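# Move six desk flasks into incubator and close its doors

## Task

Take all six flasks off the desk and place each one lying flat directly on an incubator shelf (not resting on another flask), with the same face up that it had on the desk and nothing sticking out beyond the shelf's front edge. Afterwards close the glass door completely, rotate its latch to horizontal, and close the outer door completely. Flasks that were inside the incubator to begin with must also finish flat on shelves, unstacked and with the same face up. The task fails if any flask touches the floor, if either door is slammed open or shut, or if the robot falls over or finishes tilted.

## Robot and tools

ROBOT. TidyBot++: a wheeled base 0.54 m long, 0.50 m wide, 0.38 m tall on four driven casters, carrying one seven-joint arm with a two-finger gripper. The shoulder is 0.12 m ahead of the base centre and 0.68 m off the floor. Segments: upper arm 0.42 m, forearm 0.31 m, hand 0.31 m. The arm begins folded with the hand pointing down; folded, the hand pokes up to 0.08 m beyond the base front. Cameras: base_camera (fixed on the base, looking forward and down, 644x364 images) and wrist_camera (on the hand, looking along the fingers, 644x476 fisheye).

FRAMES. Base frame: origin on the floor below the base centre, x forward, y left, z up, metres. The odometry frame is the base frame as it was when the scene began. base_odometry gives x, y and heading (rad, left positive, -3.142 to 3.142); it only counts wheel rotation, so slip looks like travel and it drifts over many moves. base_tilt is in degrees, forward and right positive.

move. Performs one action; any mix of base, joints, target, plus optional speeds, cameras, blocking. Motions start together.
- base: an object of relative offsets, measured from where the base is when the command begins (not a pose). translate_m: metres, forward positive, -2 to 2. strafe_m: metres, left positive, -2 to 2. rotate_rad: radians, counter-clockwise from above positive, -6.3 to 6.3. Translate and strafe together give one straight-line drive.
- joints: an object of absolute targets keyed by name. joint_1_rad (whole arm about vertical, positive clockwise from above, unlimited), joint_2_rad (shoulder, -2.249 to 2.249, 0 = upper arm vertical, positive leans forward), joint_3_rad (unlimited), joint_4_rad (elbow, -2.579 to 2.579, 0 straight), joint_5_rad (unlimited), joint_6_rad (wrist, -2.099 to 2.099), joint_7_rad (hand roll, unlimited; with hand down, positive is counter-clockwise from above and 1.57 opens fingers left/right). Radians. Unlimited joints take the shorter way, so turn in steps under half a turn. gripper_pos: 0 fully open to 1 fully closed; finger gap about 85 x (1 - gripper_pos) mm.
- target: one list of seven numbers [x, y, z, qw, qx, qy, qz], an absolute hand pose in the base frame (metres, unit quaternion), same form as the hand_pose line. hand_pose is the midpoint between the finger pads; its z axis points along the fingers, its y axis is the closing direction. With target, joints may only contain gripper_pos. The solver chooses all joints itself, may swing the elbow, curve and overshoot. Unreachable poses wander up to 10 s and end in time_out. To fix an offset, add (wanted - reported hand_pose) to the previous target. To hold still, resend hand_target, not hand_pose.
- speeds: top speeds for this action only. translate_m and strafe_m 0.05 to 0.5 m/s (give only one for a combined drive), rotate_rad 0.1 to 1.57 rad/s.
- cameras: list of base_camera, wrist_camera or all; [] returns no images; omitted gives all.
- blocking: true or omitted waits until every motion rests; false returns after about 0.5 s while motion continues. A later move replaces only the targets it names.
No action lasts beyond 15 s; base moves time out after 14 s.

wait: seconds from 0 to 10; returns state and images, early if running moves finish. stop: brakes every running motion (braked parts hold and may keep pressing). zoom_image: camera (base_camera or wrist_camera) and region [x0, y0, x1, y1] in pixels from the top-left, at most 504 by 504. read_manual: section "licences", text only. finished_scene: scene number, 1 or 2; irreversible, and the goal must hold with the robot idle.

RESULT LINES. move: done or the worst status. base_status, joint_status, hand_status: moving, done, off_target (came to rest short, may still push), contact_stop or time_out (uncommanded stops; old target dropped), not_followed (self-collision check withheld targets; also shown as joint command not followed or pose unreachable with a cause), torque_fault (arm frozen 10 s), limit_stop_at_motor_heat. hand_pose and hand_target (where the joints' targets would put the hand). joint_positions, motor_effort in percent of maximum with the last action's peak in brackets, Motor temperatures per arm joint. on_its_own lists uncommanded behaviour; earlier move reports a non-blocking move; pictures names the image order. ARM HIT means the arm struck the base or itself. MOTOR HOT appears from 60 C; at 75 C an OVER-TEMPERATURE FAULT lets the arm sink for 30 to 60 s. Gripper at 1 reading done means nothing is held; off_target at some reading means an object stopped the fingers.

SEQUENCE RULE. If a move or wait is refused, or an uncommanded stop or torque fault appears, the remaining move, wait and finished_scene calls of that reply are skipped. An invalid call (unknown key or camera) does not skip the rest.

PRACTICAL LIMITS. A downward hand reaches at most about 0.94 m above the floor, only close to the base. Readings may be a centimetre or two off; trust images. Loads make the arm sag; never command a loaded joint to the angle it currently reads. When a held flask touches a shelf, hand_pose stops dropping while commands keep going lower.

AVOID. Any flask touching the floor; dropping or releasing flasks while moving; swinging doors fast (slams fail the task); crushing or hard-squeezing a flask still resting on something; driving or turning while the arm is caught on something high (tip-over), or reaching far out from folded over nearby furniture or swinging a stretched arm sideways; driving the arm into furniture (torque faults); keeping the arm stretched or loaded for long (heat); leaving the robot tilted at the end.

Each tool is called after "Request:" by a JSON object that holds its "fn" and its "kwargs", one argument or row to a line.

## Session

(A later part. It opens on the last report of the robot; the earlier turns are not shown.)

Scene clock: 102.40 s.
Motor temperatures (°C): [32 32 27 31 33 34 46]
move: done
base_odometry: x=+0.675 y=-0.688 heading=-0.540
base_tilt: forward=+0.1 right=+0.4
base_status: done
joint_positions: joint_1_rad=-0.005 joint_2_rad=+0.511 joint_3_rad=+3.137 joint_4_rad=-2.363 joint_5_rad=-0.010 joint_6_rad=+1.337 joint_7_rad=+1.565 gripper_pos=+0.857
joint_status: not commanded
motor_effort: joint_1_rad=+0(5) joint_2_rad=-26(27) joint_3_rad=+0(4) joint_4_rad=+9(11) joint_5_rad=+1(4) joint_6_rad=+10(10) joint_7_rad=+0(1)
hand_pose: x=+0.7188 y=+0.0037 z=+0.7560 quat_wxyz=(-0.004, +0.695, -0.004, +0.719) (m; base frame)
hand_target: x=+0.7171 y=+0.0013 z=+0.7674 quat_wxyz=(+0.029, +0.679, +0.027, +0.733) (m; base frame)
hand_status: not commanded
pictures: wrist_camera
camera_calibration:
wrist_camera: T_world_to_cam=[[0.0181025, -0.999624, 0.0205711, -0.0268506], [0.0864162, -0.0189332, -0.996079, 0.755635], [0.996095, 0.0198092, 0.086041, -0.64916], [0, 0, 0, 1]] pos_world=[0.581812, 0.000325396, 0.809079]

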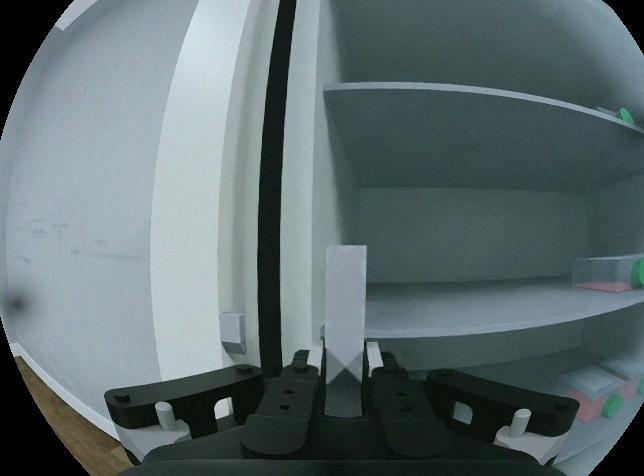

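Request:
{"fn": "move", "kwargs": {
  "base": {"translate_m": -0.067, "strafe_m": -0.119, "rotate_rad": 0.15},
  "speeds": {"translate_m": 0.1, "rotate_rad": 0.1},
  "cameras": ["wrist_camera"]
}}

Request:
{"fn": "move", "kwargs": {
  "base": {"translate_m": -0.067, "strafe_m": -0.119, "rotate_rad": 0.15},
  "speeds": {"translate_m": 0.1, "rotate_rad": 0.1}
}}

Scene clock: 104.50 s.
Motor temperatures (°C): [32 32 27 31 33 34 46]
move: done
base_odometry: x=+0.556 y=-0.755 heading=-0.391
base_tilt: forward=+0.1 right=+0.3
base_status: done
joint_positions: joint_1_rad=-0.011 joint_2_rad=+0.511 joint_3_rad=+3.136 joint_4_rad=-2.364 joint_5_rad=-0.009 joint_6_rad=+1.338 joint_7_rad=+1.565 gripper_pos=+0.857
joint_status: not commanded
motor_effort: joint_1_rad=+3(6) joint_2_rad=-26(28) joint_3_rad=+3(5) joint_4_rad=+9(12) joint_5_rad=-2(5) joint_6_rad=+9(11) joint_7_rad=+0(1)
hand_pose: x=+0.7185 y=+0.0079 z=+0.7560 quat_wxyz=(-0.006, +0.695, -0.002, +0.719) (m; base frame)
hand_target: x=+0.7171 y=+0.0013 z=+0.7674 quat_wxyz=(+0.029, +0.679, +0.027, +0.733) (m; base frame)
hand_status: not commanded
pictures: wrist_camera
camera_calibration:
wrist_camera: T_world_to_cam=[[0.0253399, -0.999472, 0.020316, -0.0276613], [0.0865423, -0.018053, -0.996085, 0.755646], [0.995926, 0.0269989, 0.0860391, -0.64888], [0, 0, 0, 1]] pos_world=[0.581542, 0.003514, 0.809078]

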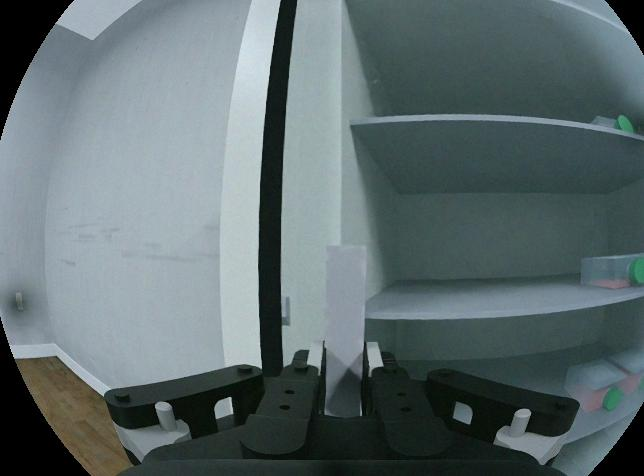

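Scene clock: 106.43 s.
Motor temperatures (°C): [32 32 27 31 33 34 46]
move: done
base_odometry: x=+0.449 y=-0.840 heading=-0.241
base_tilt: forward=+0.1 right=+0.3
base_status: done
joint_positions: joint_1_rad=-0.016 joint_2_rad=+0.511 joint_3_rad=+3.133 joint_4_rad=-2.365 joint_5_rad=-0.009 joint_6_rad=+1.338 joint_7_rad=+1.565 gripper_pos=+0.857
joint_status: not commanded
motor_effort: joint_1_rad=+2(7) joint_2_rad=-26(28) joint_3_rad=+2(7) joint_4_rad=+10(12) joint_5_rad=-1(5) joint_6_rad=+9(11) joint_7_rad=-1(1)
hand_pose: x=+0.7181 y=+0.0124 z=+0.7559 quat_wxyz=(-0.010, +0.695, +0.001, +0.719) (m; base frame)
hand_target: x=+0.7171 y=+0.0013 z=+0.7674 quat_wxyz=(+0.029, +0.679, +0.027, +0.733) (m; base frame)
hand_status: not commanded
pictures: base_camera, wrist_camera
camera_calibration:
wrist_camera: T_world_to_cam=[[0.0332665, -0.999268, 0.0189114, -0.0277409], [0.0866388, -0.0159674, -0.996112, 0.755685], [0.995684, 0.0347756, 0.0860442, -0.648523], [0, 0, 0, 1]] pos_world=[0.581175, 0.00689853, 0.809073]

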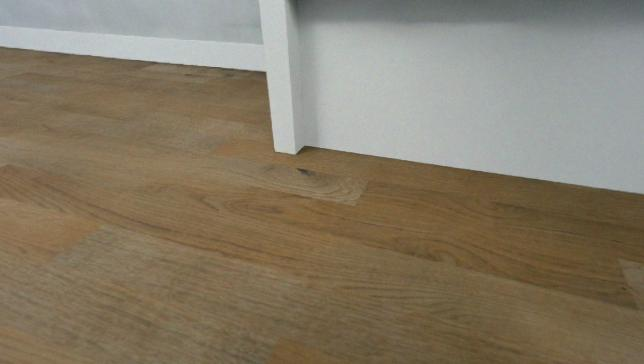

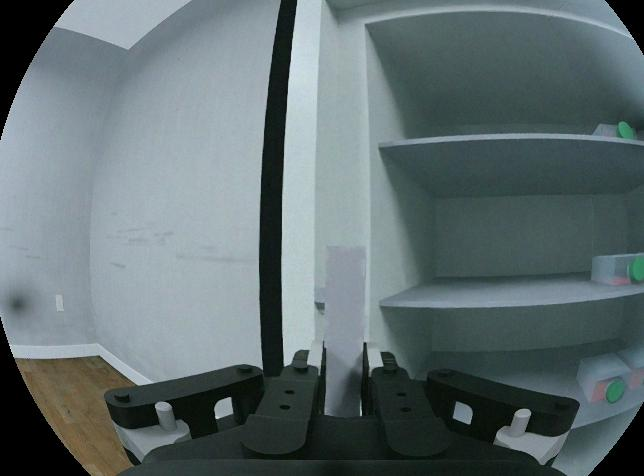

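Request:
{"fn": "move", "kwargs": {
  "base": {"translate_m": -0.067, "strafe_m": -0.106, "rotate_rad": 0.15},
  "speeds": {"translate_m": 0.1, "rotate_rad": 0.1},
  "cameras": ["wrist_camera"]
}}

Scene clock: 108.40 s.
Motor temperatures (°C): [32 32 27 31 33 34 46]
move: done
base_odometry: x=+0.359 y=-0.927 heading=-0.092
base_tilt: forward=+0.1 right=+0.3
base_status: done
joint_positions: joint_1_rad=-0.006 joint_2_rad=+0.511 joint_3_rad=+3.136 joint_4_rad=-2.366 joint_5_rad=-0.009 joint_6_rad=+1.339 joint_7_rad=+1.565 gripper_pos=+0.857
joint_status: not commanded
motor_effort: joint_1_rad=+1(7) joint_2_rad=-25(28) joint_3_rad=+1(6) joint_4_rad=+9(12) joint_5_rad=+0(4) joint_6_rad=+9(10) joint_7_rad=-1(1)
hand_pose: x=+0.7180 y=+0.0050 z=+0.7559 quat_wxyz=(-0.005, +0.695, -0.003, +0.719) (m; base frame)
hand_target: x=+0.7171 y=+0.0013 z=+0.7674 quat_wxyz=(+0.029, +0.679, +0.027, +0.733) (m; base frame)
hand_status: not commanded
pictures: wrist_camera
camera_calibration:
wrist_camera: T_world_to_cam=[[0.0205041, -0.999576, 0.0206503, -0.0272996], [0.0863605, -0.0188067, -0.996086, 0.755761], [0.996053, 0.0222073, 0.0859383, -0.648289], [0, 0, 0, 1]] pos_world=[0.581022, 0.00132207, 0.80908]

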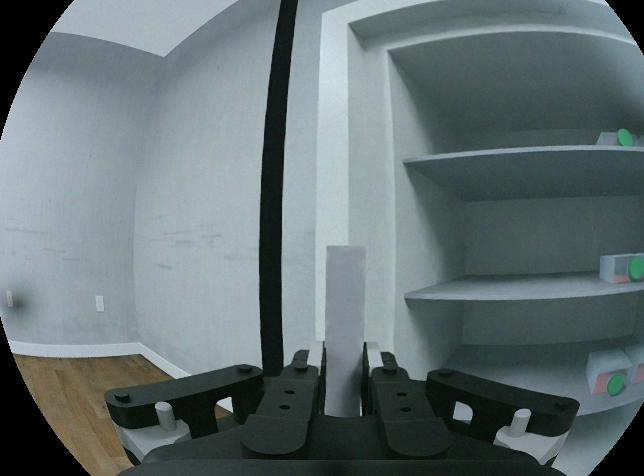

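Request:
{"fn": "move", "kwargs": {
  "joints": {"gripper_pos": 0.0},
  "cameras": []
}}

Request:
{"fn": "move", "kwargs": {
  "base": {"translate_m": -0.13},
  "speeds": {"translate_m": 0.2},
  "cameras": ["wrist_camera"]
}}

Request:
{"fn": "move", "kwargs": {
  "base": {"strafe_m": 0.8},
  "joints": {"joint_1_rad": 0.0, "joint_2_rad": 0.076, "joint_3_rad": 3.1416, "joint_4_rad": -2.103, "joint_5_rad": 0.0, "joint_6_rad": 0.55, "joint_7_rad": 1.52},
  "cameras": ["wrist_camera"]
}}

Request:
{"fn": "move", "kwargs": {
  "base": {"rotate_rad": -1.571},
  "cameras": ["wrist_camera"]
}}

Scene clock: 112.97 s.
Motor temperatures (°C): [32 32 27 31 33 34 46]
move: done
base_odometry: x=+0.359 y=-0.927 heading=-0.092
base_tilt: forward=+0.1 right=+0.4
base_status: not commanded
joint_positions: joint_1_rad=-0.006 joint_2_rad=+0.515 joint_3_rad=+3.136 joint_4_rad=-2.366 joint_5_rad=-0.009 joint_6_rad=+1.339 joint_7_rad=+1.565 gripper_pos=+0.000
joint_status: all done
motor_effort: joint_1_rad=-1(1) joint_2_rad=-28(29) joint_3_rad=+0(1) joint_4_rad=+9(10) joint_5_rad=-1(1) joint_6_rad=+9(10) joint_7_rad=+0(2)
hand_pose: x=+0.7183 y=+0.0048 z=+0.7534 quat_wxyz=(-0.004, +0.697, -0.003, +0.717) (m; base frame)
hand_target: x=+0.7171 y=+0.0013 z=+0.7674 quat_wxyz=(+0.029, +0.679, +0.027, +0.733) (m; base frame)
hand_status: not commanded
pictures: none
No camera images: "cameras" was empty.

Scene clock: 114.37 s.
Motor temperatures (°C): [32 32 27 31 33 34 46]
move: done
base_odometry: x=+0.229 y=-0.915 heading=-0.092
base_tilt: forward=+0.1 right=+0.4
base_status: done
joint_positions: joint_1_rad=-0.006 joint_2_rad=+0.517 joint_3_rad=+3.136 joint_4_rad=-2.366 joint_5_rad=-0.009 joint_6_rad=+1.339 joint_7_rad=+1.565 gripper_pos=+0.000
joint_status: not commanded
motor_effort: joint_1_rad=-1(1) joint_2_rad=-28(30) joint_3_rad=+0(1) joint_4_rad=+9(10) joint_5_rad=+0(1) joint_6_rad=+10(10) joint_7_rad=+0(1)
hand_pose: x=+0.7185 y=+0.0048 z=+0.7520 quat_wxyz=(-0.004, +0.698, -0.003, +0.716) (m; base frame)
hand_target: x=+0.7171 y=+0.0013 z=+0.7674 quat_wxyz=(+0.029, +0.679, +0.027, +0.733) (m; base frame)
hand_status: not commanded
pictures: wrist_camera
camera_calibration:
wrist_camera: T_world_to_cam=[[0.0203298, -0.999581, 0.020595, -0.0273078], [0.0799595, -0.0189078, -0.996619, 0.756862], [0.996591, 0.0219078, 0.0795416, -0.643998], [0, 0, 0, 1]] pos_world=[0.581839, 0.00112274, 0.80609]

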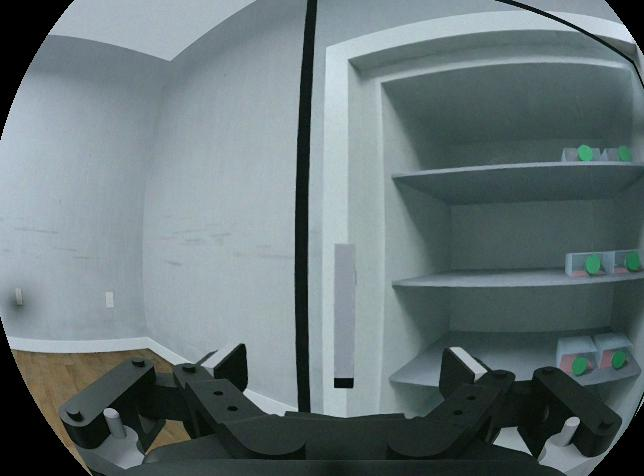

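Scene clock: 117.33 s.
Motor temperatures (°C): [32 32 27 31 33 34 46]
move: done
base_odometry: x=+0.302 y=-0.118 heading=-0.091
base_tilt: forward=+0.0 right=+0.4
base_status: done
joint_positions: joint_1_rad=-0.003 joint_2_rad=+0.084 joint_3_rad=+3.136 joint_4_rad=-2.115 joint_5_rad=-0.009 joint_6_rad=+0.622 joint_7_rad=+1.565 gripper_pos=+0.000
joint_status: all done
motor_effort: joint_1_rad=-1(4) joint_2_rad=-22(31) joint_3_rad=+0(3) joint_4_rad=+18(19) joint_5_rad=+0(1) joint_6_rad=+10(11) joint_7_rad=+0(1)
hand_pose: x=+0.7200 y=+0.0044 z=+0.9146 quat_wxyz=(-0.006, +0.709, -0.004, +0.705) (m; base frame)
hand_target: x=+0.7197 y=+0.0013 z=+0.9036 quat_wxyz=(-0.017, +0.727, -0.018, +0.686) (m; base frame)
hand_status: not commanded
pictures: wrist_camera
camera_calibration:
wrist_camera: T_world_to_cam=[[0.0219946, -0.999614, 0.0169634, -0.0289631], [0.0476452, -0.0159002, -0.998738, 0.943922], [0.998622, 0.022775, 0.0472771, -0.630343], [0, 0, 0, 1]] pos_world=[0.585138, 0.000412683, 0.973023]

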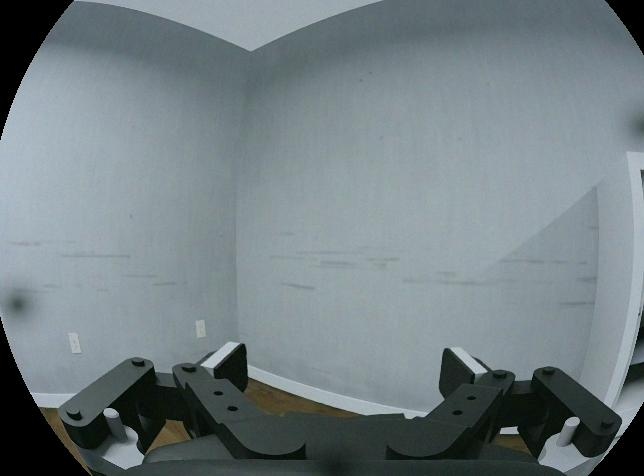

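Scene clock: 119.63 s.
Motor temperatures (°C): [32 32 27 31 33 34 46]
move: done
base_odometry: x=+0.302 y=-0.118 heading=-1.662
base_tilt: forward=+0.1 right=+0.3
base_status: done
joint_positions: joint_1_rad=+0.005 joint_2_rad=+0.084 joint_3_rad=+3.144 joint_4_rad=-2.110 joint_5_rad=-0.009 joint_6_rad=+0.622 joint_7_rad=+1.565 gripper_pos=+0.000
joint_status: not commanded
motor_effort: joint_1_rad=+0(4) joint_2_rad=-21(25) joint_3_rad=+0(3) joint_4_rad=+18(18) joint_5_rad=+0(2) joint_6_rad=+9(10) joint_7_rad=-1(1)
hand_pose: x=+0.7210 y=-0.0048 z=+0.9171 quat_wxyz=(+0.000, +0.708, -0.009, +0.707) (m; base frame)
hand_target: x=+0.7197 y=+0.0013 z=+0.9036 quat_wxyz=(-0.017, +0.727, -0.018, +0.686) (m; base frame)
hand_status: not commanded
pictures: wrist_camera
camera_calibration:
wrist_camera: T_world_to_cam=[[0.0063925, -0.999824, 0.01762, -0.0275876], [0.0514922, -0.0172679, -0.998524, 0.943298], [0.998653, 0.00729036, 0.0513728, -0.635113], [0, 0, 0, 1]] pos_world=[0.585861, -0.00666381, 0.97502]

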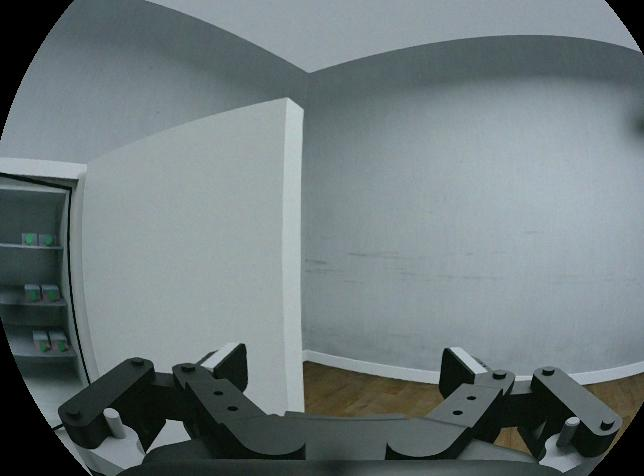

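Request:
{"fn": "move", "kwargs": {
  "base": {"strafe_m": 0.87, "translate_m": -0.15},
  "speeds": {"strafe_m": 0.4}
}}

Scene clock: 123.23 s.
Motor temperatures (°C): [32 32 27 31 33 34 46]
move: done
base_odometry: x=+1.183 y=-0.048 heading=-1.662
base_tilt: forward=+0.0 right=+0.4
base_status: done
joint_positions: joint_1_rad=+0.004 joint_2_rad=+0.084 joint_3_rad=+3.144 joint_4_rad=-2.110 joint_5_rad=-0.009 joint_6_rad=+0.621 joint_7_rad=+1.565 gripper_pos=+0.000
joint_status: not commanded
motor_effort: joint_1_rad=-1(2) joint_2_rad=-22(23) joint_3_rad=+0(2) joint_4_rad=+18(18) joint_5_rad=+0(1) joint_6_rad=+10(10) joint_7_rad=+1(1)
hand_pose: x=+0.7210 y=-0.0037 z=+0.9170 quat_wxyz=(-0.001, +0.708, -0.009, +0.706) (m; base frame)
hand_target: x=+0.7197 y=+0.0013 z=+0.9036 quat_wxyz=(-0.017, +0.727, -0.018, +0.686) (m; base frame)
hand_status: not commanded
pictures: base_camera, wrist_camera
camera_calibration:
wrist_camera: T_world_to_cam=[[0.00820355, -0.999812, 0.0175897, -0.0277201], [0.051024, -0.0171488, -0.99855, 0.943515], [0.998664, 0.00908915, 0.0508737, -0.634633], [0, 0, 0, 1]] pos_world=[0.58587, -0.00576647, 0.97492]

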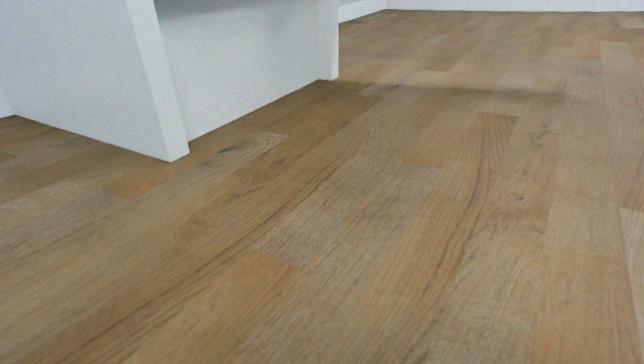

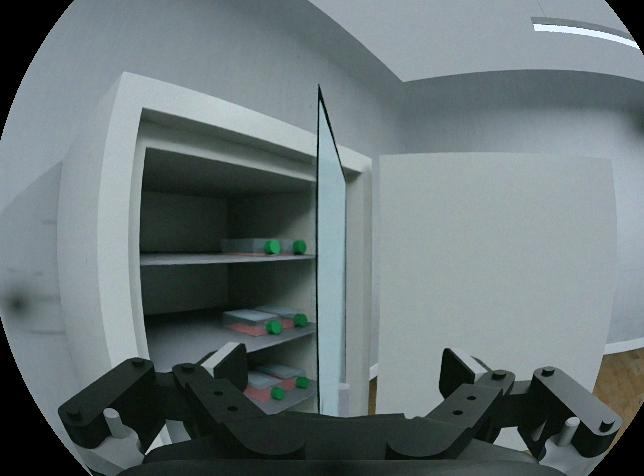

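Request:
{"fn": "move", "kwargs": {
  "base": {"translate_m": 0.12, "strafe_m": 0.058, "rotate_rad": -0.05},
  "speeds": {"translate_m": 0.2},
  "cameras": ["wrist_camera"]
}}

Scene clock: 125.07 s.
Motor temperatures (°C): [32 32 27 31 33 34 46]
move: done
base_odometry: x=+1.229 y=-0.173 heading=-1.713
base_tilt: forward=+0.1 right=+0.4
base_status: done
joint_positions: joint_1_rad=+0.005 joint_2_rad=+0.082 joint_3_rad=+3.146 joint_4_rad=-2.110 joint_5_rad=-0.009 joint_6_rad=+0.620 joint_7_rad=+1.565 gripper_pos=+0.000
joint_status: not commanded
motor_effort: joint_1_rad=+0(3) joint_2_rad=-21(24) joint_3_rad=+0(2) joint_4_rad=+18(19) joint_5_rad=+0(1) joint_6_rad=+9(10) joint_7_rad=+1(2)
hand_pose: x=+0.7206 y=-0.0058 z=+0.9178 quat_wxyz=(+0.001, +0.707, -0.010, +0.707) (m; base frame)
hand_target: x=+0.7197 y=+0.0013 z=+0.9036 quat_wxyz=(-0.017, +0.727, -0.018, +0.686) (m; base frame)
hand_status: not commanded
pictures: wrist_camera
camera_calibration:
wrist_camera: T_world_to_cam=[[0.00468256, -0.999831, 0.0177517, -0.0274201], [0.0516626, -0.0174864, -0.998511, 0.943793], [0.998654, 0.00559269, 0.051572, -0.634939], [0, 0, 0, 1]] pos_world=[0.585453, -0.00736097, 0.97562]

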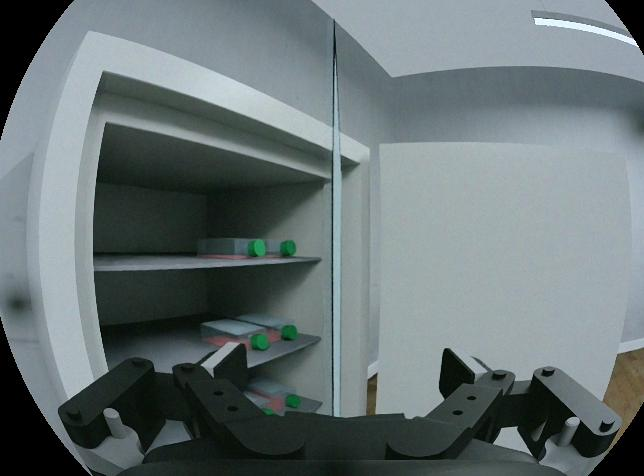

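Request:
{"fn": "move", "kwargs": {
  "base": {"translate_m": 0.09, "strafe_m": 0.004},
  "speeds": {"translate_m": 0.1},
  "cameras": ["wrist_camera"]
}}

Scene clock: 126.70 s.
Motor temperatures (°C): [32 32 27 31 33 34 46]
move: done
base_odometry: x=+1.221 y=-0.263 heading=-1.713
base_tilt: forward=+0.0 right=+0.3
base_status: done
joint_positions: joint_1_rad=+0.005 joint_2_rad=+0.081 joint_3_rad=+3.146 joint_4_rad=-2.109 joint_5_rad=-0.009 joint_6_rad=+0.619 joint_7_rad=+1.565 gripper_pos=+0.000
joint_status: not commanded
motor_effort: joint_1_rad=+0(2) joint_2_rad=-22(24) joint_3_rad=+0(1) joint_4_rad=+17(19) joint_5_rad=+0(1) joint_6_rad=+10(10) joint_7_rad=+0(1)
hand_pose: x=+0.7204 y=-0.0058 z=+0.9185 quat_wxyz=(+0.001, +0.707, -0.010, +0.707) (m; base frame)
hand_target: x=+0.7197 y=+0.0013 z=+0.9036 quat_wxyz=(-0.017, +0.727, -0.018, +0.686) (m; base frame)
hand_status: not commanded
pictures: wrist_camera
camera_calibration:
wrist_camera: T_world_to_cam=[[0.00466481, -0.999831, 0.0177571, -0.0274241], [0.0526643, -0.017487, -0.998459, 0.943769], [0.998601, 0.00559279, 0.0525739, -0.635614], [0, 0, 0, 1]] pos_world=[0.58515, -0.00736097, 0.976219]

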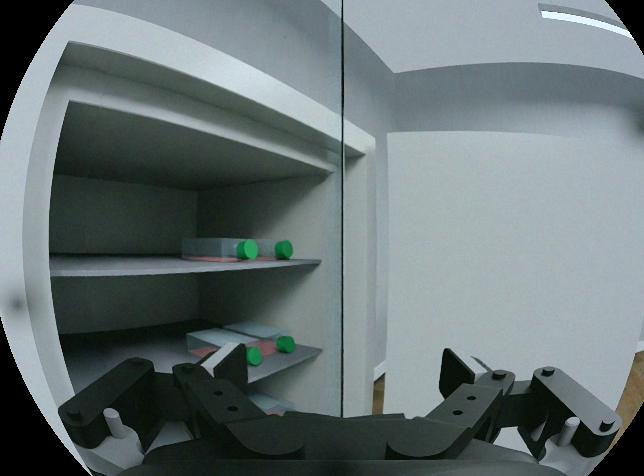

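Request:
{"fn": "move", "kwargs": {
  "joints": {"gripper_pos": 0.65},
  "cameras": []
}}

Request:
{"fn": "move", "kwargs": {
  "base": {"translate_m": 0.0223, "strafe_m": -0.2344, "rotate_rad": 0.19},
  "speeds": {"strafe_m": 0.16, "rotate_rad": 0.125},
  "cameras": ["wrist_camera"]
}}

Scene clock: 128.23 s.
Motor temperatures (°C): [32 32 27 31 33 34 46]
move: done
base_odometry: x=+1.221 y=-0.263 heading=-1.713
base_tilt: forward=+0.0 right=+0.3
base_status: not commanded
joint_positions: joint_1_rad=+0.005 joint_2_rad=+0.081 joint_3_rad=+3.146 joint_4_rad=-2.109 joint_5_rad=-0.009 joint_6_rad=+0.619 joint_7_rad=+1.565 gripper_pos=+0.650
joint_status: all done
motor_effort: joint_1_rad=-1(1) joint_2_rad=-22(22) joint_3_rad=+0(1) joint_4_rad=+18(19) joint_5_rad=-1(1) joint_6_rad=+10(10) joint_7_rad=+0(1)
hand_pose: x=+0.7204 y=-0.0058 z=+0.9185 quat_wxyz=(+0.001, +0.707, -0.010, +0.707) (m; base frame)
hand_target: x=+0.7197 y=+0.0013 z=+0.9036 quat_wxyz=(-0.017, +0.727, -0.018, +0.686) (m; base frame)
hand_status: not commanded
pictures: none
No camera images: "cameras" was empty.

Scene clock: 130.33 s.
Motor temperatures (°C): [32 32 27 31 33 34 46]
move: done
base_odometry: x=+0.985 y=-0.252 heading=-1.522
base_tilt: forward=+0.1 right=+0.2
base_status: done
joint_positions: joint_1_rad=+0.002 joint_2_rad=+0.081 joint_3_rad=+3.145 joint_4_rad=-2.109 joint_5_rad=-0.009 joint_6_rad=+0.619 joint_7_rad=+1.565 gripper_pos=+0.650
joint_status: not commanded
motor_effort: joint_1_rad=-1(4) joint_2_rad=-22(22) joint_3_rad=+0(5) joint_4_rad=+18(19) joint_5_rad=+0(2) joint_6_rad=+10(10) joint_7_rad=+0(2)
hand_pose: x=+0.7204 y=-0.0037 z=+0.9184 quat_wxyz=(-0.001, +0.707, -0.008, +0.707) (m; base frame)
hand_target: x=+0.7197 y=+0.0013 z=+0.9036 quat_wxyz=(-0.017, +0.727, -0.018, +0.686) (m; base frame)
hand_status: not commanded
pictures: wrist_camera
camera_calibration:
wrist_camera: T_world_to_cam=[[0.00827015, -0.999806, 0.0179027, -0.0280792], [0.0522283, -0.017447, -0.998483, 0.943976], [0.998601, 0.00919263, 0.0520739, -0.635126], [0, 0, 0, 1]] pos_world=[0.585167, -0.00576572, 0.97612]

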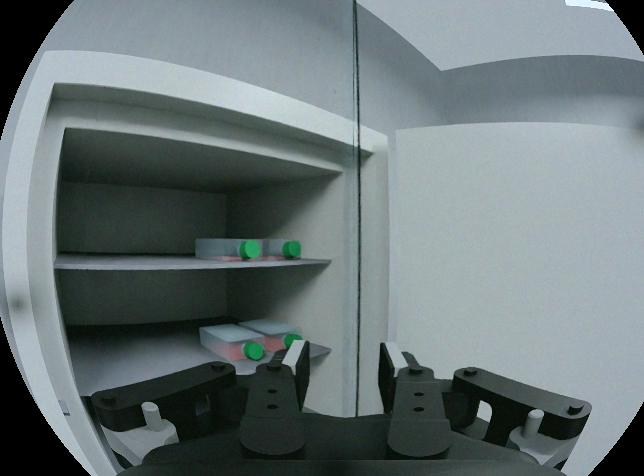

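Request:
{"fn": "move", "kwargs": {
  "base": {"translate_m": 0.0223, "strafe_m": -0.2344, "rotate_rad": 0.19},
  "speeds": {"strafe_m": 0.16, "rotate_rad": 0.125},
  "cameras": ["wrist_camera"]
}}

Request:
{"fn": "move", "kwargs": {
  "base": {"translate_m": 0.0223, "strafe_m": -0.2344, "rotate_rad": 0.19},
  "speeds": {"strafe_m": 0.16, "rotate_rad": 0.125},
  "cameras": ["wrist_camera"]
}}

Scene clock: 132.63 s.
Motor temperatures (°C): [32 32 27 31 33 34 46]
move: done
base_odometry: x=+0.752 y=-0.285 heading=-1.330
base_tilt: forward=+0.0 right=+0.5
base_status: done
joint_positions: joint_1_rad=+0.000 joint_2_rad=+0.081 joint_3_rad=+3.144 joint_4_rad=-2.109 joint_5_rad=-0.009 joint_6_rad=+0.619 joint_7_rad=+1.565 gripper_pos=+0.650
joint_status: not commanded
motor_effort: joint_1_rad=+0(5) joint_2_rad=-21(23) joint_3_rad=+1(6) joint_4_rad=+18(19) joint_5_rad=-1(2) joint_6_rad=+10(10) joint_7_rad=-1(1)
hand_pose: x=+0.7203 y=-0.0015 z=+0.9184 quat_wxyz=(-0.002, +0.707, -0.007, +0.707) (m; base frame)
hand_target: x=+0.7197 y=+0.0013 z=+0.9036 quat_wxyz=(-0.017, +0.727, -0.018, +0.686) (m; base frame)
hand_status: not commanded
pictures: wrist_camera
camera_calibration:
wrist_camera: T_world_to_cam=[[0.0121618, -0.999761, 0.0181637, -0.0288164], [0.052297, -0.0175042, -0.998478, 0.943963], [0.998558, 0.0130932, 0.0520717, -0.635115], [0, 0, 0, 1]] pos_world=[0.585183, -0.0039705, 0.976121]

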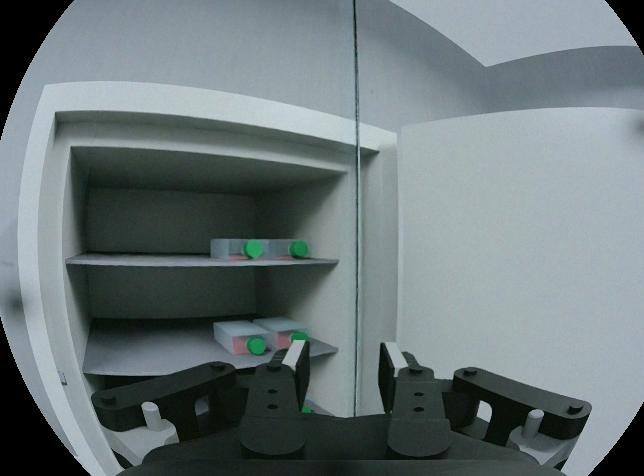

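Scene clock: 134.77 s.
Motor temperatures (°C): [32 32 27 31 33 34 46]
move: done
base_odometry: x=+0.530 y=-0.363 heading=-1.139
base_tilt: forward=+0.2 right=+0.3
base_status: done
joint_positions: joint_1_rad=-0.002 joint_2_rad=+0.081 joint_3_rad=+3.142 joint_4_rad=-2.109 joint_5_rad=-0.008 joint_6_rad=+0.619 joint_7_rad=+1.565 gripper_pos=+0.650
joint_status: not commanded
motor_effort: joint_1_rad=+0(5) joint_2_rad=-22(23) joint_3_rad=+0(5) joint_4_rad=+18(19) joint_5_rad=+0(2) joint_6_rad=+10(10) joint_7_rad=+0(1)
hand_pose: x=+0.7203 y=+0.0010 z=+0.9183 quat_wxyz=(-0.003, +0.707, -0.006, +0.707) (m; base frame)
hand_target: x=+0.7197 y=+0.0013 z=+0.9036 quat_wxyz=(-0.017, +0.727, -0.018, +0.686) (m; base frame)
hand_status: not commanded
pictures: wrist_camera
camera_calibration:
wrist_camera: T_world_to_cam=[[0.0163646, -0.9997, 0.0182351, -0.0295519], [0.0521696, -0.017359, -0.998487, 0.944078], [0.998504, 0.0172912, 0.0518699, -0.63492], [0, 0, 0, 1]] pos_world=[0.585201, -0.0021762, 0.976122]

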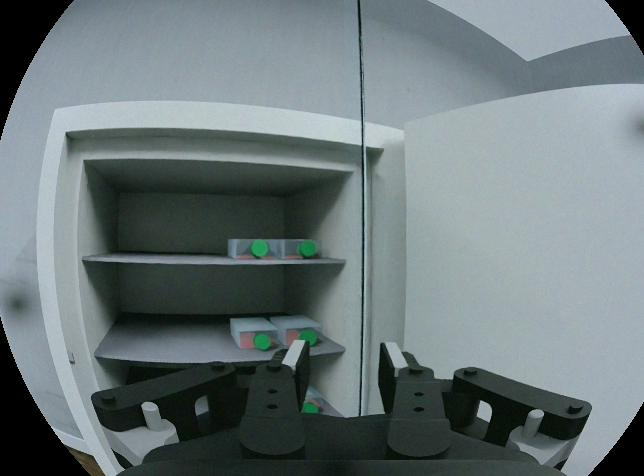

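Request:
{"fn": "move", "kwargs": {
  "base": {"translate_m": 0.0223, "strafe_m": -0.2344, "rotate_rad": 0.19},
  "speeds": {"strafe_m": 0.16, "rotate_rad": 0.125},
  "cameras": ["wrist_camera"]
}}

Request:
{"fn": "move", "kwargs": {
  "base": {"translate_m": 0.0223, "strafe_m": -0.2344, "rotate_rad": 0.19},
  "speeds": {"strafe_m": 0.16, "rotate_rad": 0.125},
  "cameras": ["wrist_camera"]
}}

Scene clock: 137.00 s.
Motor temperatures (°C): [32 32 27 31 33 34 46]
move: done
base_odometry: x=+0.326 y=-0.482 heading=-0.948
base_tilt: forward=+0.0 right=+0.4
base_status: done
joint_positions: joint_1_rad=-0.002 joint_2_rad=+0.079 joint_3_rad=+3.140 joint_4_rad=-2.106 joint_5_rad=-0.008 joint_6_rad=+0.617 joint_7_rad=+1.565 gripper_pos=+0.650
joint_status: not commanded
motor_effort: joint_1_rad=-2(5) joint_2_rad=-21(22) joint_3_rad=-1(5) joint_4_rad=+18(23) joint_5_rad=-1(3) joint_6_rad=+10(10) joint_7_rad=+0(2)
hand_pose: x=+0.7203 y=+0.0016 z=+0.9215 quat_wxyz=(-0.004, +0.706, -0.005, +0.708) (m; base frame)
hand_target: x=+0.7197 y=+0.0013 z=+0.9036 quat_wxyz=(-0.017, +0.727, -0.018, +0.686) (m; base frame)
hand_status: not commanded
pictures: wrist_camera
camera_calibration:
wrist_camera: T_world_to_cam=[[0.0174717, -0.999677, 0.0184684, -0.0299694], [0.0569929, -0.0174455, -0.998222, 0.943512], [0.998222, 0.0184932, 0.0566697, -0.639279], [0, 0, 0, 1]] pos_world=[0.584892, -0.00167743, 0.978616]

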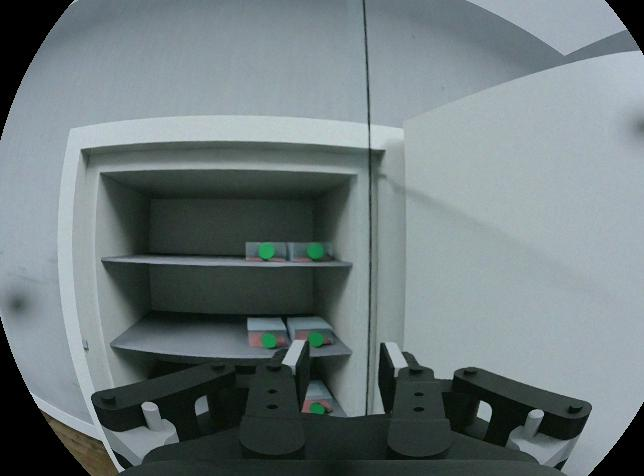

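Scene clock: 139.10 s.
Motor temperatures (°C): [32 32 27 31 33 34 46]
move: done
base_odometry: x=+0.149 y=-0.637 heading=-0.757
base_tilt: forward=+0.1 right=+0.3
base_status: done
joint_positions: joint_1_rad=-0.003 joint_2_rad=+0.073 joint_3_rad=+3.140 joint_4_rad=-2.109 joint_5_rad=-0.008 joint_6_rad=+0.614 joint_7_rad=+1.565 gripper_pos=+0.650
joint_status: not commanded
motor_effort: joint_1_rad=-1(5) joint_2_rad=-22(23) joint_3_rad=+1(5) joint_4_rad=+18(24) joint_5_rad=-1(3) joint_6_rad=+10(11) joint_7_rad=+0(1)
hand_pose: x=+0.7184 y=+0.0028 z=+0.9219 quat_wxyz=(-0.004, +0.706, -0.004, +0.708) (m; base frame)
hand_target: x=+0.7197 y=+0.0013 z=+0.9036 quat_wxyz=(-0.017, +0.727, -0.018, +0.686) (m; base frame)
hand_status: not commanded
pictures: wrist_camera
camera_calibration:
wrist_camera: T_world_to_cam=[[0.0195772, -0.999633, 0.0187455, -0.0305488], [0.0560307, -0.0176227, -0.998274, 0.944742], [0.998237, 0.0205937, 0.0556651, -0.636563], [0, 0, 0, 1]] pos_world=[0.583104, -0.000779495, 0.979118]

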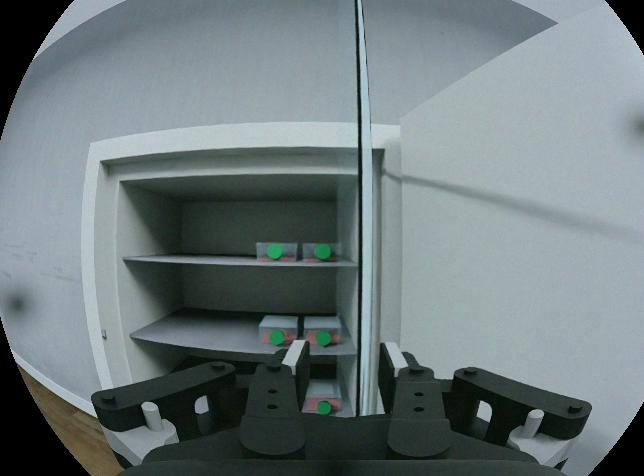

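Request:
{"fn": "zoom_image", "kwargs": {
  "camera": "wrist_camera",
  "region": [280, 240, 480, 430]
}}

Scaled by 2.520.

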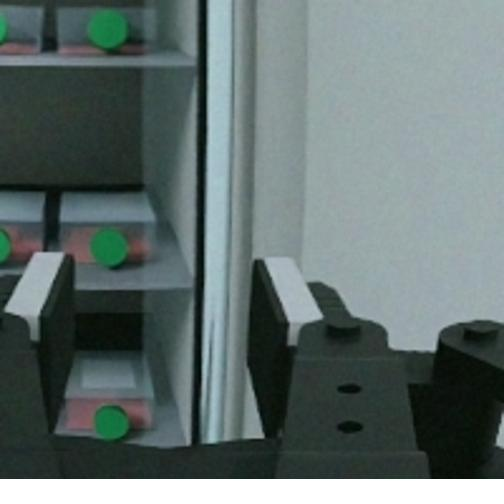

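Request:
{"fn": "move", "kwargs": {
  "base": {"translate_m": -0.002, "strafe_m": -0.235, "rotate_rad": 0.19},
  "speeds": {"strafe_m": 0.16, "rotate_rad": 0.125},
  "cameras": ["wrist_camera"]
}}

Scene clock: 142.13 s.
Motor temperatures (°C): [32 32 27 31 33 34 46]
move: done
base_odometry: x=-0.014 y=-0.806 heading=-0.566
base_tilt: forward=+0.1 right=+0.4
base_status: done
joint_positions: joint_1_rad=-0.003 joint_2_rad=+0.073 joint_3_rad=+3.138 joint_4_rad=-2.109 joint_5_rad=-0.007 joint_6_rad=+0.614 joint_7_rad=+1.565 gripper_pos=+0.650
joint_status: not commanded
motor_effort: joint_1_rad=-1(3) joint_2_rad=-22(22) joint_3_rad=+0(4) joint_4_rad=+18(19) joint_5_rad=-1(2) joint_6_rad=+10(10) joint_7_rad=+0(1)
hand_pose: x=+0.7185 y=+0.0039 z=+0.9217 quat_wxyz=(-0.005, +0.706, -0.003, +0.708) (m; base frame)
hand_target: x=+0.7197 y=+0.0013 z=+0.9036 quat_wxyz=(-0.017, +0.727, -0.018, +0.686) (m; base frame)
hand_status: not commanded
pictures: wrist_camera
camera_calibration:
wrist_camera: T_world_to_cam=[[0.021677, -0.999586, 0.0189333, -0.0310603], [0.0557747, -0.0176992, -0.998286, 0.944815], [0.998208, 0.0226958, 0.055368, -0.636377], [0, 0, 0, 1]] pos_world=[0.583213, 0.000118156, 0.979019]

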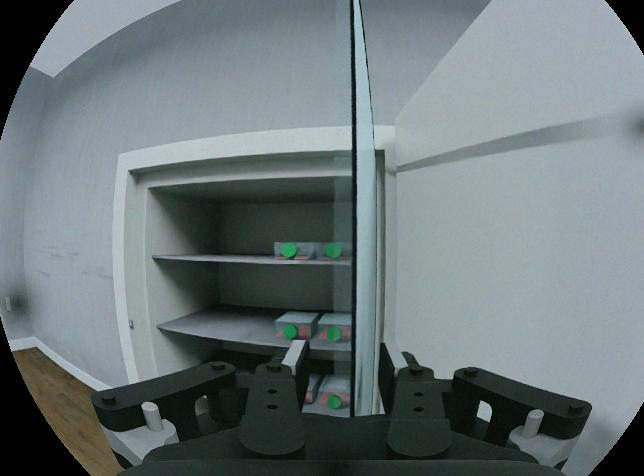

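Request:
{"fn": "move", "kwargs": {
  "base": {"translate_m": 0.0, "strafe_m": -0.1, "rotate_rad": 0.085},
  "speeds": {"strafe_m": 0.12, "rotate_rad": 0.1},
  "cameras": ["wrist_camera"]
}}

Scene clock: 144.13 s.
Motor temperatures (°C): [32 32 27 31 33 34 46]
move: done
base_odometry: x=-0.068 y=-0.891 heading=-0.479
base_tilt: forward=+0.1 right=+0.4
base_status: done
joint_positions: joint_1_rad=-0.002 joint_2_rad=+0.074 joint_3_rad=+3.139 joint_4_rad=-2.109 joint_5_rad=-0.007 joint_6_rad=+0.614 joint_7_rad=+1.565 gripper_pos=+0.650
joint_status: not commanded
motor_effort: joint_1_rad=+0(5) joint_2_rad=-22(22) joint_3_rad=+0(5) joint_4_rad=+18(18) joint_5_rad=+0(3) joint_6_rad=+10(10) joint_7_rad=+0(1)
hand_pose: x=+0.7185 y=+0.0031 z=+0.9216 quat_wxyz=(-0.004, +0.706, -0.004, +0.708) (m; base frame)
hand_target: x=+0.7197 y=+0.0013 z=+0.9036 quat_wxyz=(-0.017, +0.727, -0.018, +0.686) (m; base frame)
hand_status: not commanded
pictures: wrist_camera
camera_calibration:
wrist_camera: T_world_to_cam=[[0.0202615, -0.999609, 0.0192683, -0.0311575], [0.0556523, -0.0181148, -0.998286, 0.944777], [0.998245, 0.0212991, 0.0552635, -0.636272], [0, 0, 0, 1]] pos_world=[0.583208, -0.00047889, 0.978921]

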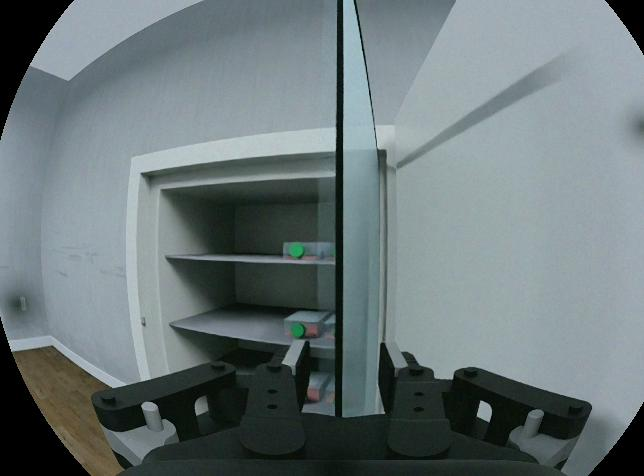

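Request:
{"fn": "move", "kwargs": {
  "base": {"translate_m": -0.09},
  "speeds": {"translate_m": 0.2},
  "cameras": []
}}

Request:
{"fn": "move", "kwargs": {
  "base": {"strafe_m": 0.1, "rotate_rad": -0.1},
  "joints": {"gripper_pos": 1.0},
  "cameras": ["wrist_camera"]
}}

Scene clock: 145.70 s.
Motor temperatures (°C): [32 32 27 31 33 34 46]
move: done
base_odometry: x=-0.148 y=-0.849 heading=-0.479
base_tilt: forward=+0.0 right=+0.3
base_status: done
joint_positions: joint_1_rad=-0.002 joint_2_rad=+0.075 joint_3_rad=+3.139 joint_4_rad=-2.109 joint_5_rad=-0.007 joint_6_rad=+0.614 joint_7_rad=+1.565 gripper_pos=+0.650
joint_status: not commanded
motor_effort: joint_1_rad=-1(1) joint_2_rad=-22(24) joint_3_rad=+0(1) joint_4_rad=+18(19) joint_5_rad=+0(1) joint_6_rad=+10(10) joint_7_rad=+1(1)
hand_pose: x=+0.7188 y=+0.0031 z=+0.9212 quat_wxyz=(-0.004, +0.707, -0.004, +0.708) (m; base frame)
hand_target: x=+0.7197 y=+0.0013 z=+0.9036 quat_wxyz=(-0.017, +0.727, -0.018, +0.686) (m; base frame)
hand_status: not commanded
pictures: none
No camera images: "cameras" was empty.

Scene clock: 146.90 s.
Motor temperatures (°C): [32 32 27 31 33 34 46]
move: done
base_odometry: x=-0.102 y=-0.761 heading=-0.580
base_tilt: forward=+0.1 right=+0.3
base_status: done
joint_positions: joint_1_rad=-0.003 joint_2_rad=+0.075 joint_3_rad=+3.140 joint_4_rad=-2.109 joint_5_rad=-0.007 joint_6_rad=+0.614 joint_7_rad=+1.565 gripper_pos=+0.999
joint_status: all done
motor_effort: joint_1_rad=-1(4) joint_2_rad=-22(22) joint_3_rad=+0(3) joint_4_rad=+18(19) joint_5_rad=-1(1) joint_6_rad=+10(10) joint_7_rad=+0(1)
hand_pose: x=+0.7189 y=+0.0028 z=+0.9210 quat_wxyz=(-0.004, +0.707, -0.004, +0.708) (m; base frame)
hand_target: x=+0.7197 y=+0.0013 z=+0.9036 quat_wxyz=(-0.017, +0.727, -0.018, +0.686) (m; base frame)
hand_status: not commanded
pictures: wrist_camera
camera_calibration:
wrist_camera: T_world_to_cam=[[0.0198797, -0.999616, 0.0193278, -0.0311925], [0.0545494, -0.0182184, -0.998345, 0.945055], [0.998313, 0.0209011, 0.0541663, -0.635614], [0, 0, 0, 1]] pos_world=[0.583609, -0.00067809, 0.978523]

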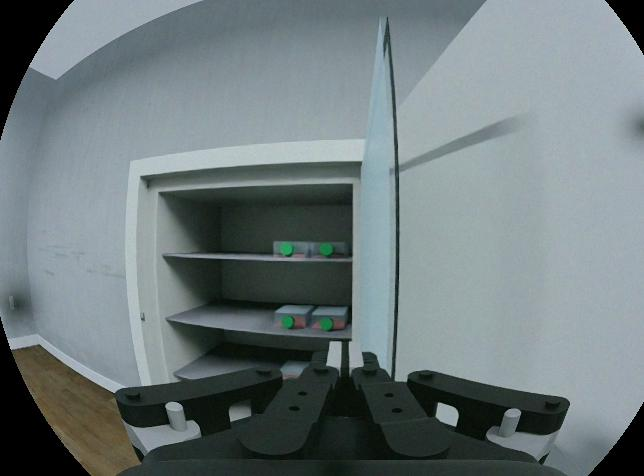

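Request:
{"fn": "move", "kwargs": {
  "base": {"strafe_m": 0.05},
  "cameras": []
}}

Request:
{"fn": "move", "kwargs": {
  "base": {"translate_m": 0.15},
  "speeds": {"translate_m": 0.2},
  "cameras": ["wrist_camera"]
}}

Request:
{"fn": "move", "kwargs": {
  "base": {"strafe_m": -0.12},
  "speeds": {"strafe_m": 0.1},
  "cameras": ["wrist_camera"]
}}

Scene clock: 148.20 s.
Motor temperatures (°C): [32 32 27 31 33 34 46]
move: done
base_odometry: x=-0.074 y=-0.718 heading=-0.580
base_tilt: forward=+0.1 right=+0.4
base_status: done
joint_positions: joint_1_rad=-0.005 joint_2_rad=+0.075 joint_3_rad=+3.139 joint_4_rad=-2.109 joint_5_rad=-0.007 joint_6_rad=+0.614 joint_7_rad=+1.565 gripper_pos=+0.999
joint_status: not commanded
motor_effort: joint_1_rad=-1(4) joint_2_rad=-21(22) joint_3_rad=+0(2) joint_4_rad=+18(19) joint_5_rad=-1(1) joint_6_rad=+10(10) joint_7_rad=+0(1)
hand_pose: x=+0.7189 y=+0.0047 z=+0.9210 quat_wxyz=(-0.005, +0.707, -0.003, +0.708) (m; base frame)
hand_target: x=+0.7197 y=+0.0013 z=+0.9036 quat_wxyz=(-0.017, +0.727, -0.018, +0.686) (m; base frame)
hand_status: not commanded
pictures: none
No camera images: "cameras" was empty.

Scene clock: 149.63 s.
Motor temperatures (°C): [32 32 27 31 33 34 46]
move: done
base_odometry: x=+0.051 y=-0.801 heading=-0.580
base_tilt: forward=+0.1 right=+0.3
base_status: done
joint_positions: joint_1_rad=-0.005 joint_2_rad=+0.081 joint_3_rad=+3.139 joint_4_rad=-2.108 joint_5_rad=-0.007 joint_6_rad=+0.614 joint_7_rad=+1.565 gripper_pos=+0.999
joint_status: not commanded
motor_effort: joint_1_rad=-1(2) joint_2_rad=-21(24) joint_3_rad=+0(1) joint_4_rad=+18(19) joint_5_rad=-1(1) joint_6_rad=+10(10) joint_7_rad=+1(1)
hand_pose: x=+0.7204 y=+0.0047 z=+0.9180 quat_wxyz=(-0.005, +0.708, -0.003, +0.706) (m; base frame)
hand_target: x=+0.7197 y=+0.0013 z=+0.9036 quat_wxyz=(-0.017, +0.727, -0.018, +0.686) (m; base frame)
hand_status: not commanded
pictures: wrist_camera
camera_calibration:
wrist_camera: T_world_to_cam=[[0.0231798, -0.999548, 0.0191511, -0.0315473], [0.0496066, -0.0179827, -0.998607, 0.945741], [0.9985, 0.0240975, 0.0491673, -0.63257], [0, 0, 0, 1]] pos_world=[0.585437, 0.000717295, 0.976129]

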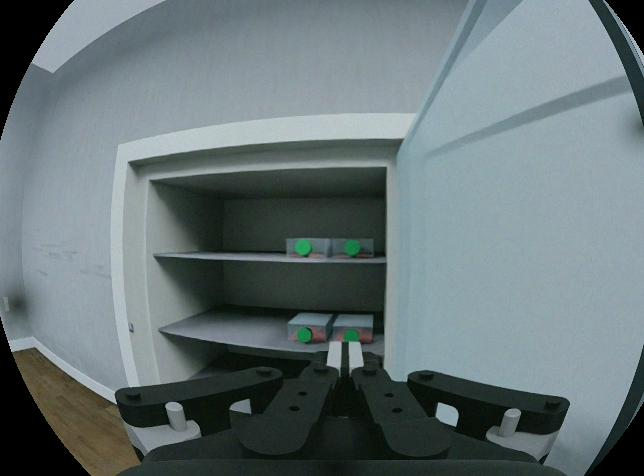

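Scene clock: 151.33 s.
Motor temperatures (°C): [32 32 27 31 33 34 46]
move: done
base_odometry: x=-0.014 y=-0.901 heading=-0.580
base_tilt: forward=+0.2 right=+0.4
base_status: done
joint_positions: joint_1_rad=-0.048 joint_2_rad=+0.080 joint_3_rad=+3.103 joint_4_rad=-2.108 joint_5_rad=-0.003 joint_6_rad=+0.614 joint_7_rad=+1.565 gripper_pos=+0.999
joint_status: not commanded
motor_effort: joint_1_rad=+9(11) joint_2_rad=-21(23) joint_3_rad=+9(11) joint_4_rad=+18(20) joint_5_rad=-4(5) joint_6_rad=+10(11) joint_7_rad=+0(1)
hand_pose: x=+0.7176 y=+0.0523 z=+0.9180 quat_wxyz=(-0.034, +0.708, +0.026, +0.705) (m; base frame)
hand_target: x=+0.7197 y=+0.0013 z=+0.9036 quat_wxyz=(-0.017, +0.727, -0.018, +0.686) (m; base frame)
hand_status: not commanded
pictures: wrist_camera
camera_calibration:
wrist_camera: T_world_to_cam=[[0.10432, -0.99436, 0.0191039, -0.0424072], [0.0506039, -0.0138769, -0.998622, 0.945776], [0.993255, 0.105144, 0.0488709, -0.631176], [0, 0, 0, 1]] pos_world=[0.583483, 0.0373204, 0.97613]

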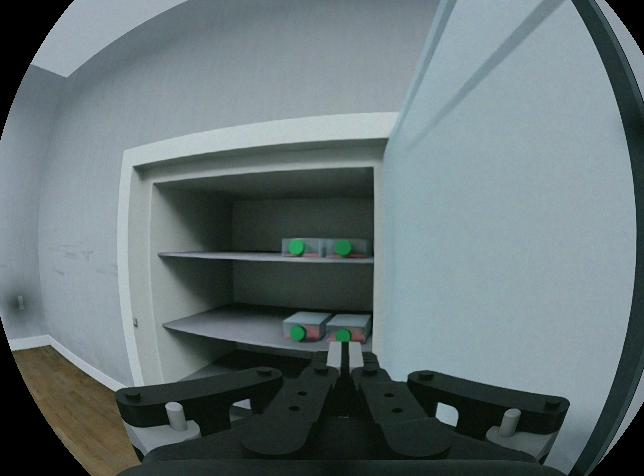

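Request:
{"fn": "move", "kwargs": {
  "base": {"strafe_m": -0.06},
  "speeds": {"strafe_m": 0.1},
  "cameras": ["wrist_camera"]
}}

Scene clock: 152.87 s.
Motor temperatures (°C): [32 32 27 31 33 34 46]
move: done
base_odometry: x=-0.047 y=-0.951 heading=-0.579
base_tilt: forward=-0.1 right=+0.3
base_status: done
joint_positions: joint_1_rad=-0.106 joint_2_rad=+0.085 joint_3_rad=+3.056 joint_4_rad=-2.105 joint_5_rad=+0.021 joint_6_rad=+0.612 joint_7_rad=+1.565 gripper_pos=+0.999
joint_status: not commanded
motor_effort: joint_1_rad=+19(21) joint_2_rad=-25(25) joint_3_rad=+19(21) joint_4_rad=+17(21) joint_5_rad=-9(10) joint_6_rad=+10(11) joint_7_rad=+0(2)
hand_pose: x=+0.7092 y=+0.1176 z=+0.9169 quat_wxyz=(-0.070, +0.706, +0.073, +0.701) (m; base frame)
hand_target: x=+0.7197 y=+0.0013 z=+0.9036 quat_wxyz=(-0.017, +0.727, -0.018, +0.686) (m; base frame)
hand_status: not commanded
pictures: wrist_camera
camera_calibration:
wrist_camera: T_world_to_cam=[[0.220609, -0.974737, 0.0349063, -0.0758337], [0.0526915, -0.0238255, -0.998327, 0.945421], [0.973938, 0.222079, 0.0461042, -0.627121], [0, 0, 0, 1]] pos_world=[0.577691, 0.0878779, 0.975399]

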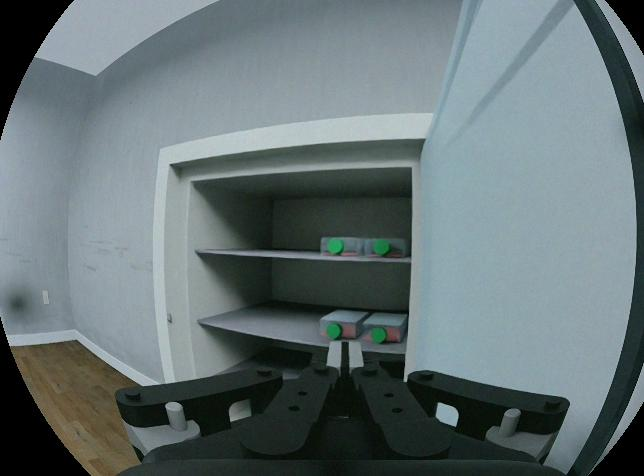

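Request:
{"fn": "move", "kwargs": {
  "base": {"strafe_m": 0.22},
  "speeds": {"strafe_m": 0.15},
  "cameras": []
}}

Request:
{"fn": "move", "kwargs": {
  "base": {"translate_m": -0.35},
  "joints": {"joint_1_rad": 0.0, "joint_2_rad": -0.391, "joint_3_rad": 3.1416, "joint_4_rad": -2.545, "joint_5_rad": 0.0, "joint_6_rad": 0.5, "joint_7_rad": 1.52, "gripper_pos": 0.0}
}}

Scene clock: 180.07 s.
Motor temperatures (°C): [32 32 27 31 33 34 45]
move: done
base_odometry: x=+0.074 y=-0.767 heading=-0.579
base_tilt: forward=+0.2 right=+0.4
base_status: done
joint_positions: joint_1_rad=-0.004 joint_2_rad=+0.082 joint_3_rad=+3.135 joint_4_rad=-2.107 joint_5_rad=+0.021 joint_6_rad=+0.612 joint_7_rad=+1.565 gripper_pos=+0.999
joint_status: not commanded
motor_effort: joint_1_rad=-1(19) joint_2_rad=-22(25) joint_3_rad=+0(18) joint_4_rad=+18(20) joint_5_rad=+0(8) joint_6_rad=+10(11) joint_7_rad=+0(1)
hand_pose: x=+0.7207 y=+0.0115 z=+0.9167 quat_wxyz=(-0.004, +0.709, +0.012, +0.705) (m; base frame)
hand_target: x=+0.7197 y=+0.0013 z=+0.9036 quat_wxyz=(-0.017, +0.727, -0.018, +0.686) (m; base frame)
hand_status: not commanded
pictures: none
No camera images: "cameras" was empty.

Scene clock: 181.97 s.
Motor temperatures (°C): [32 32 27 31 33 34 45]
move: done
base_odometry: x=-0.219 y=-0.575 heading=-0.580
base_tilt: forward=+0.1 right=+0.3
base_status: done
joint_positions: joint_1_rad=-0.004 joint_2_rad=-0.391 joint_3_rad=+3.135 joint_4_rad=-2.530 joint_5_rad=+0.021 joint_6_rad=+0.572 joint_7_rad=+1.565 gripper_pos=+0.000
joint_status: all done
motor_effort: joint_1_rad=+0(2) joint_2_rad=-5(27) joint_3_rad=+1(2) joint_4_rad=+18(20) joint_5_rad=+0(2) joint_6_rad=+10(11) joint_7_rad=+0(2)
hand_pose: x=+0.5347 y=+0.0097 z=+0.9028 quat_wxyz=(-0.003, +0.706, +0.013, +0.708) (m; base frame)
hand_target: x=+0.5313 y=+0.0013 z=+0.8718 quat_wxyz=(-0.017, +0.736, -0.019, +0.677) (m; base frame)
hand_status: not commanded
pictures: base_camera, wrist_camera
camera_calibration:
wrist_camera: T_world_to_cam=[[0.0407538, -0.998143, 0.045264, -0.0549695], [0.0578094, -0.0428702, -0.997407, 0.934653], [0.997495, 0.0432648, 0.055955, -0.452313], [0, 0, 0, 1]] pos_world=[0.399389, 0.00477057, 0.960027]

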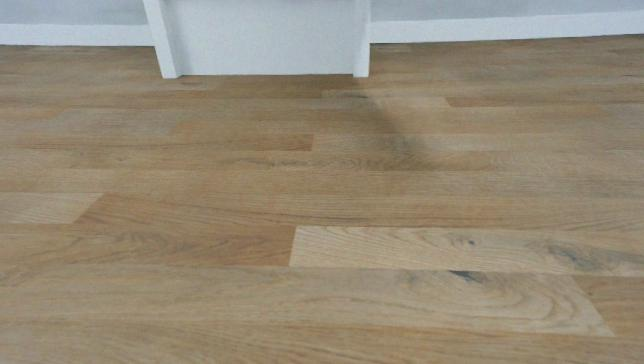

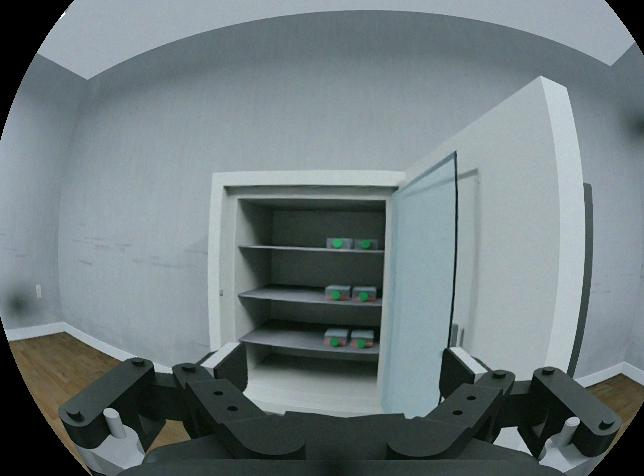

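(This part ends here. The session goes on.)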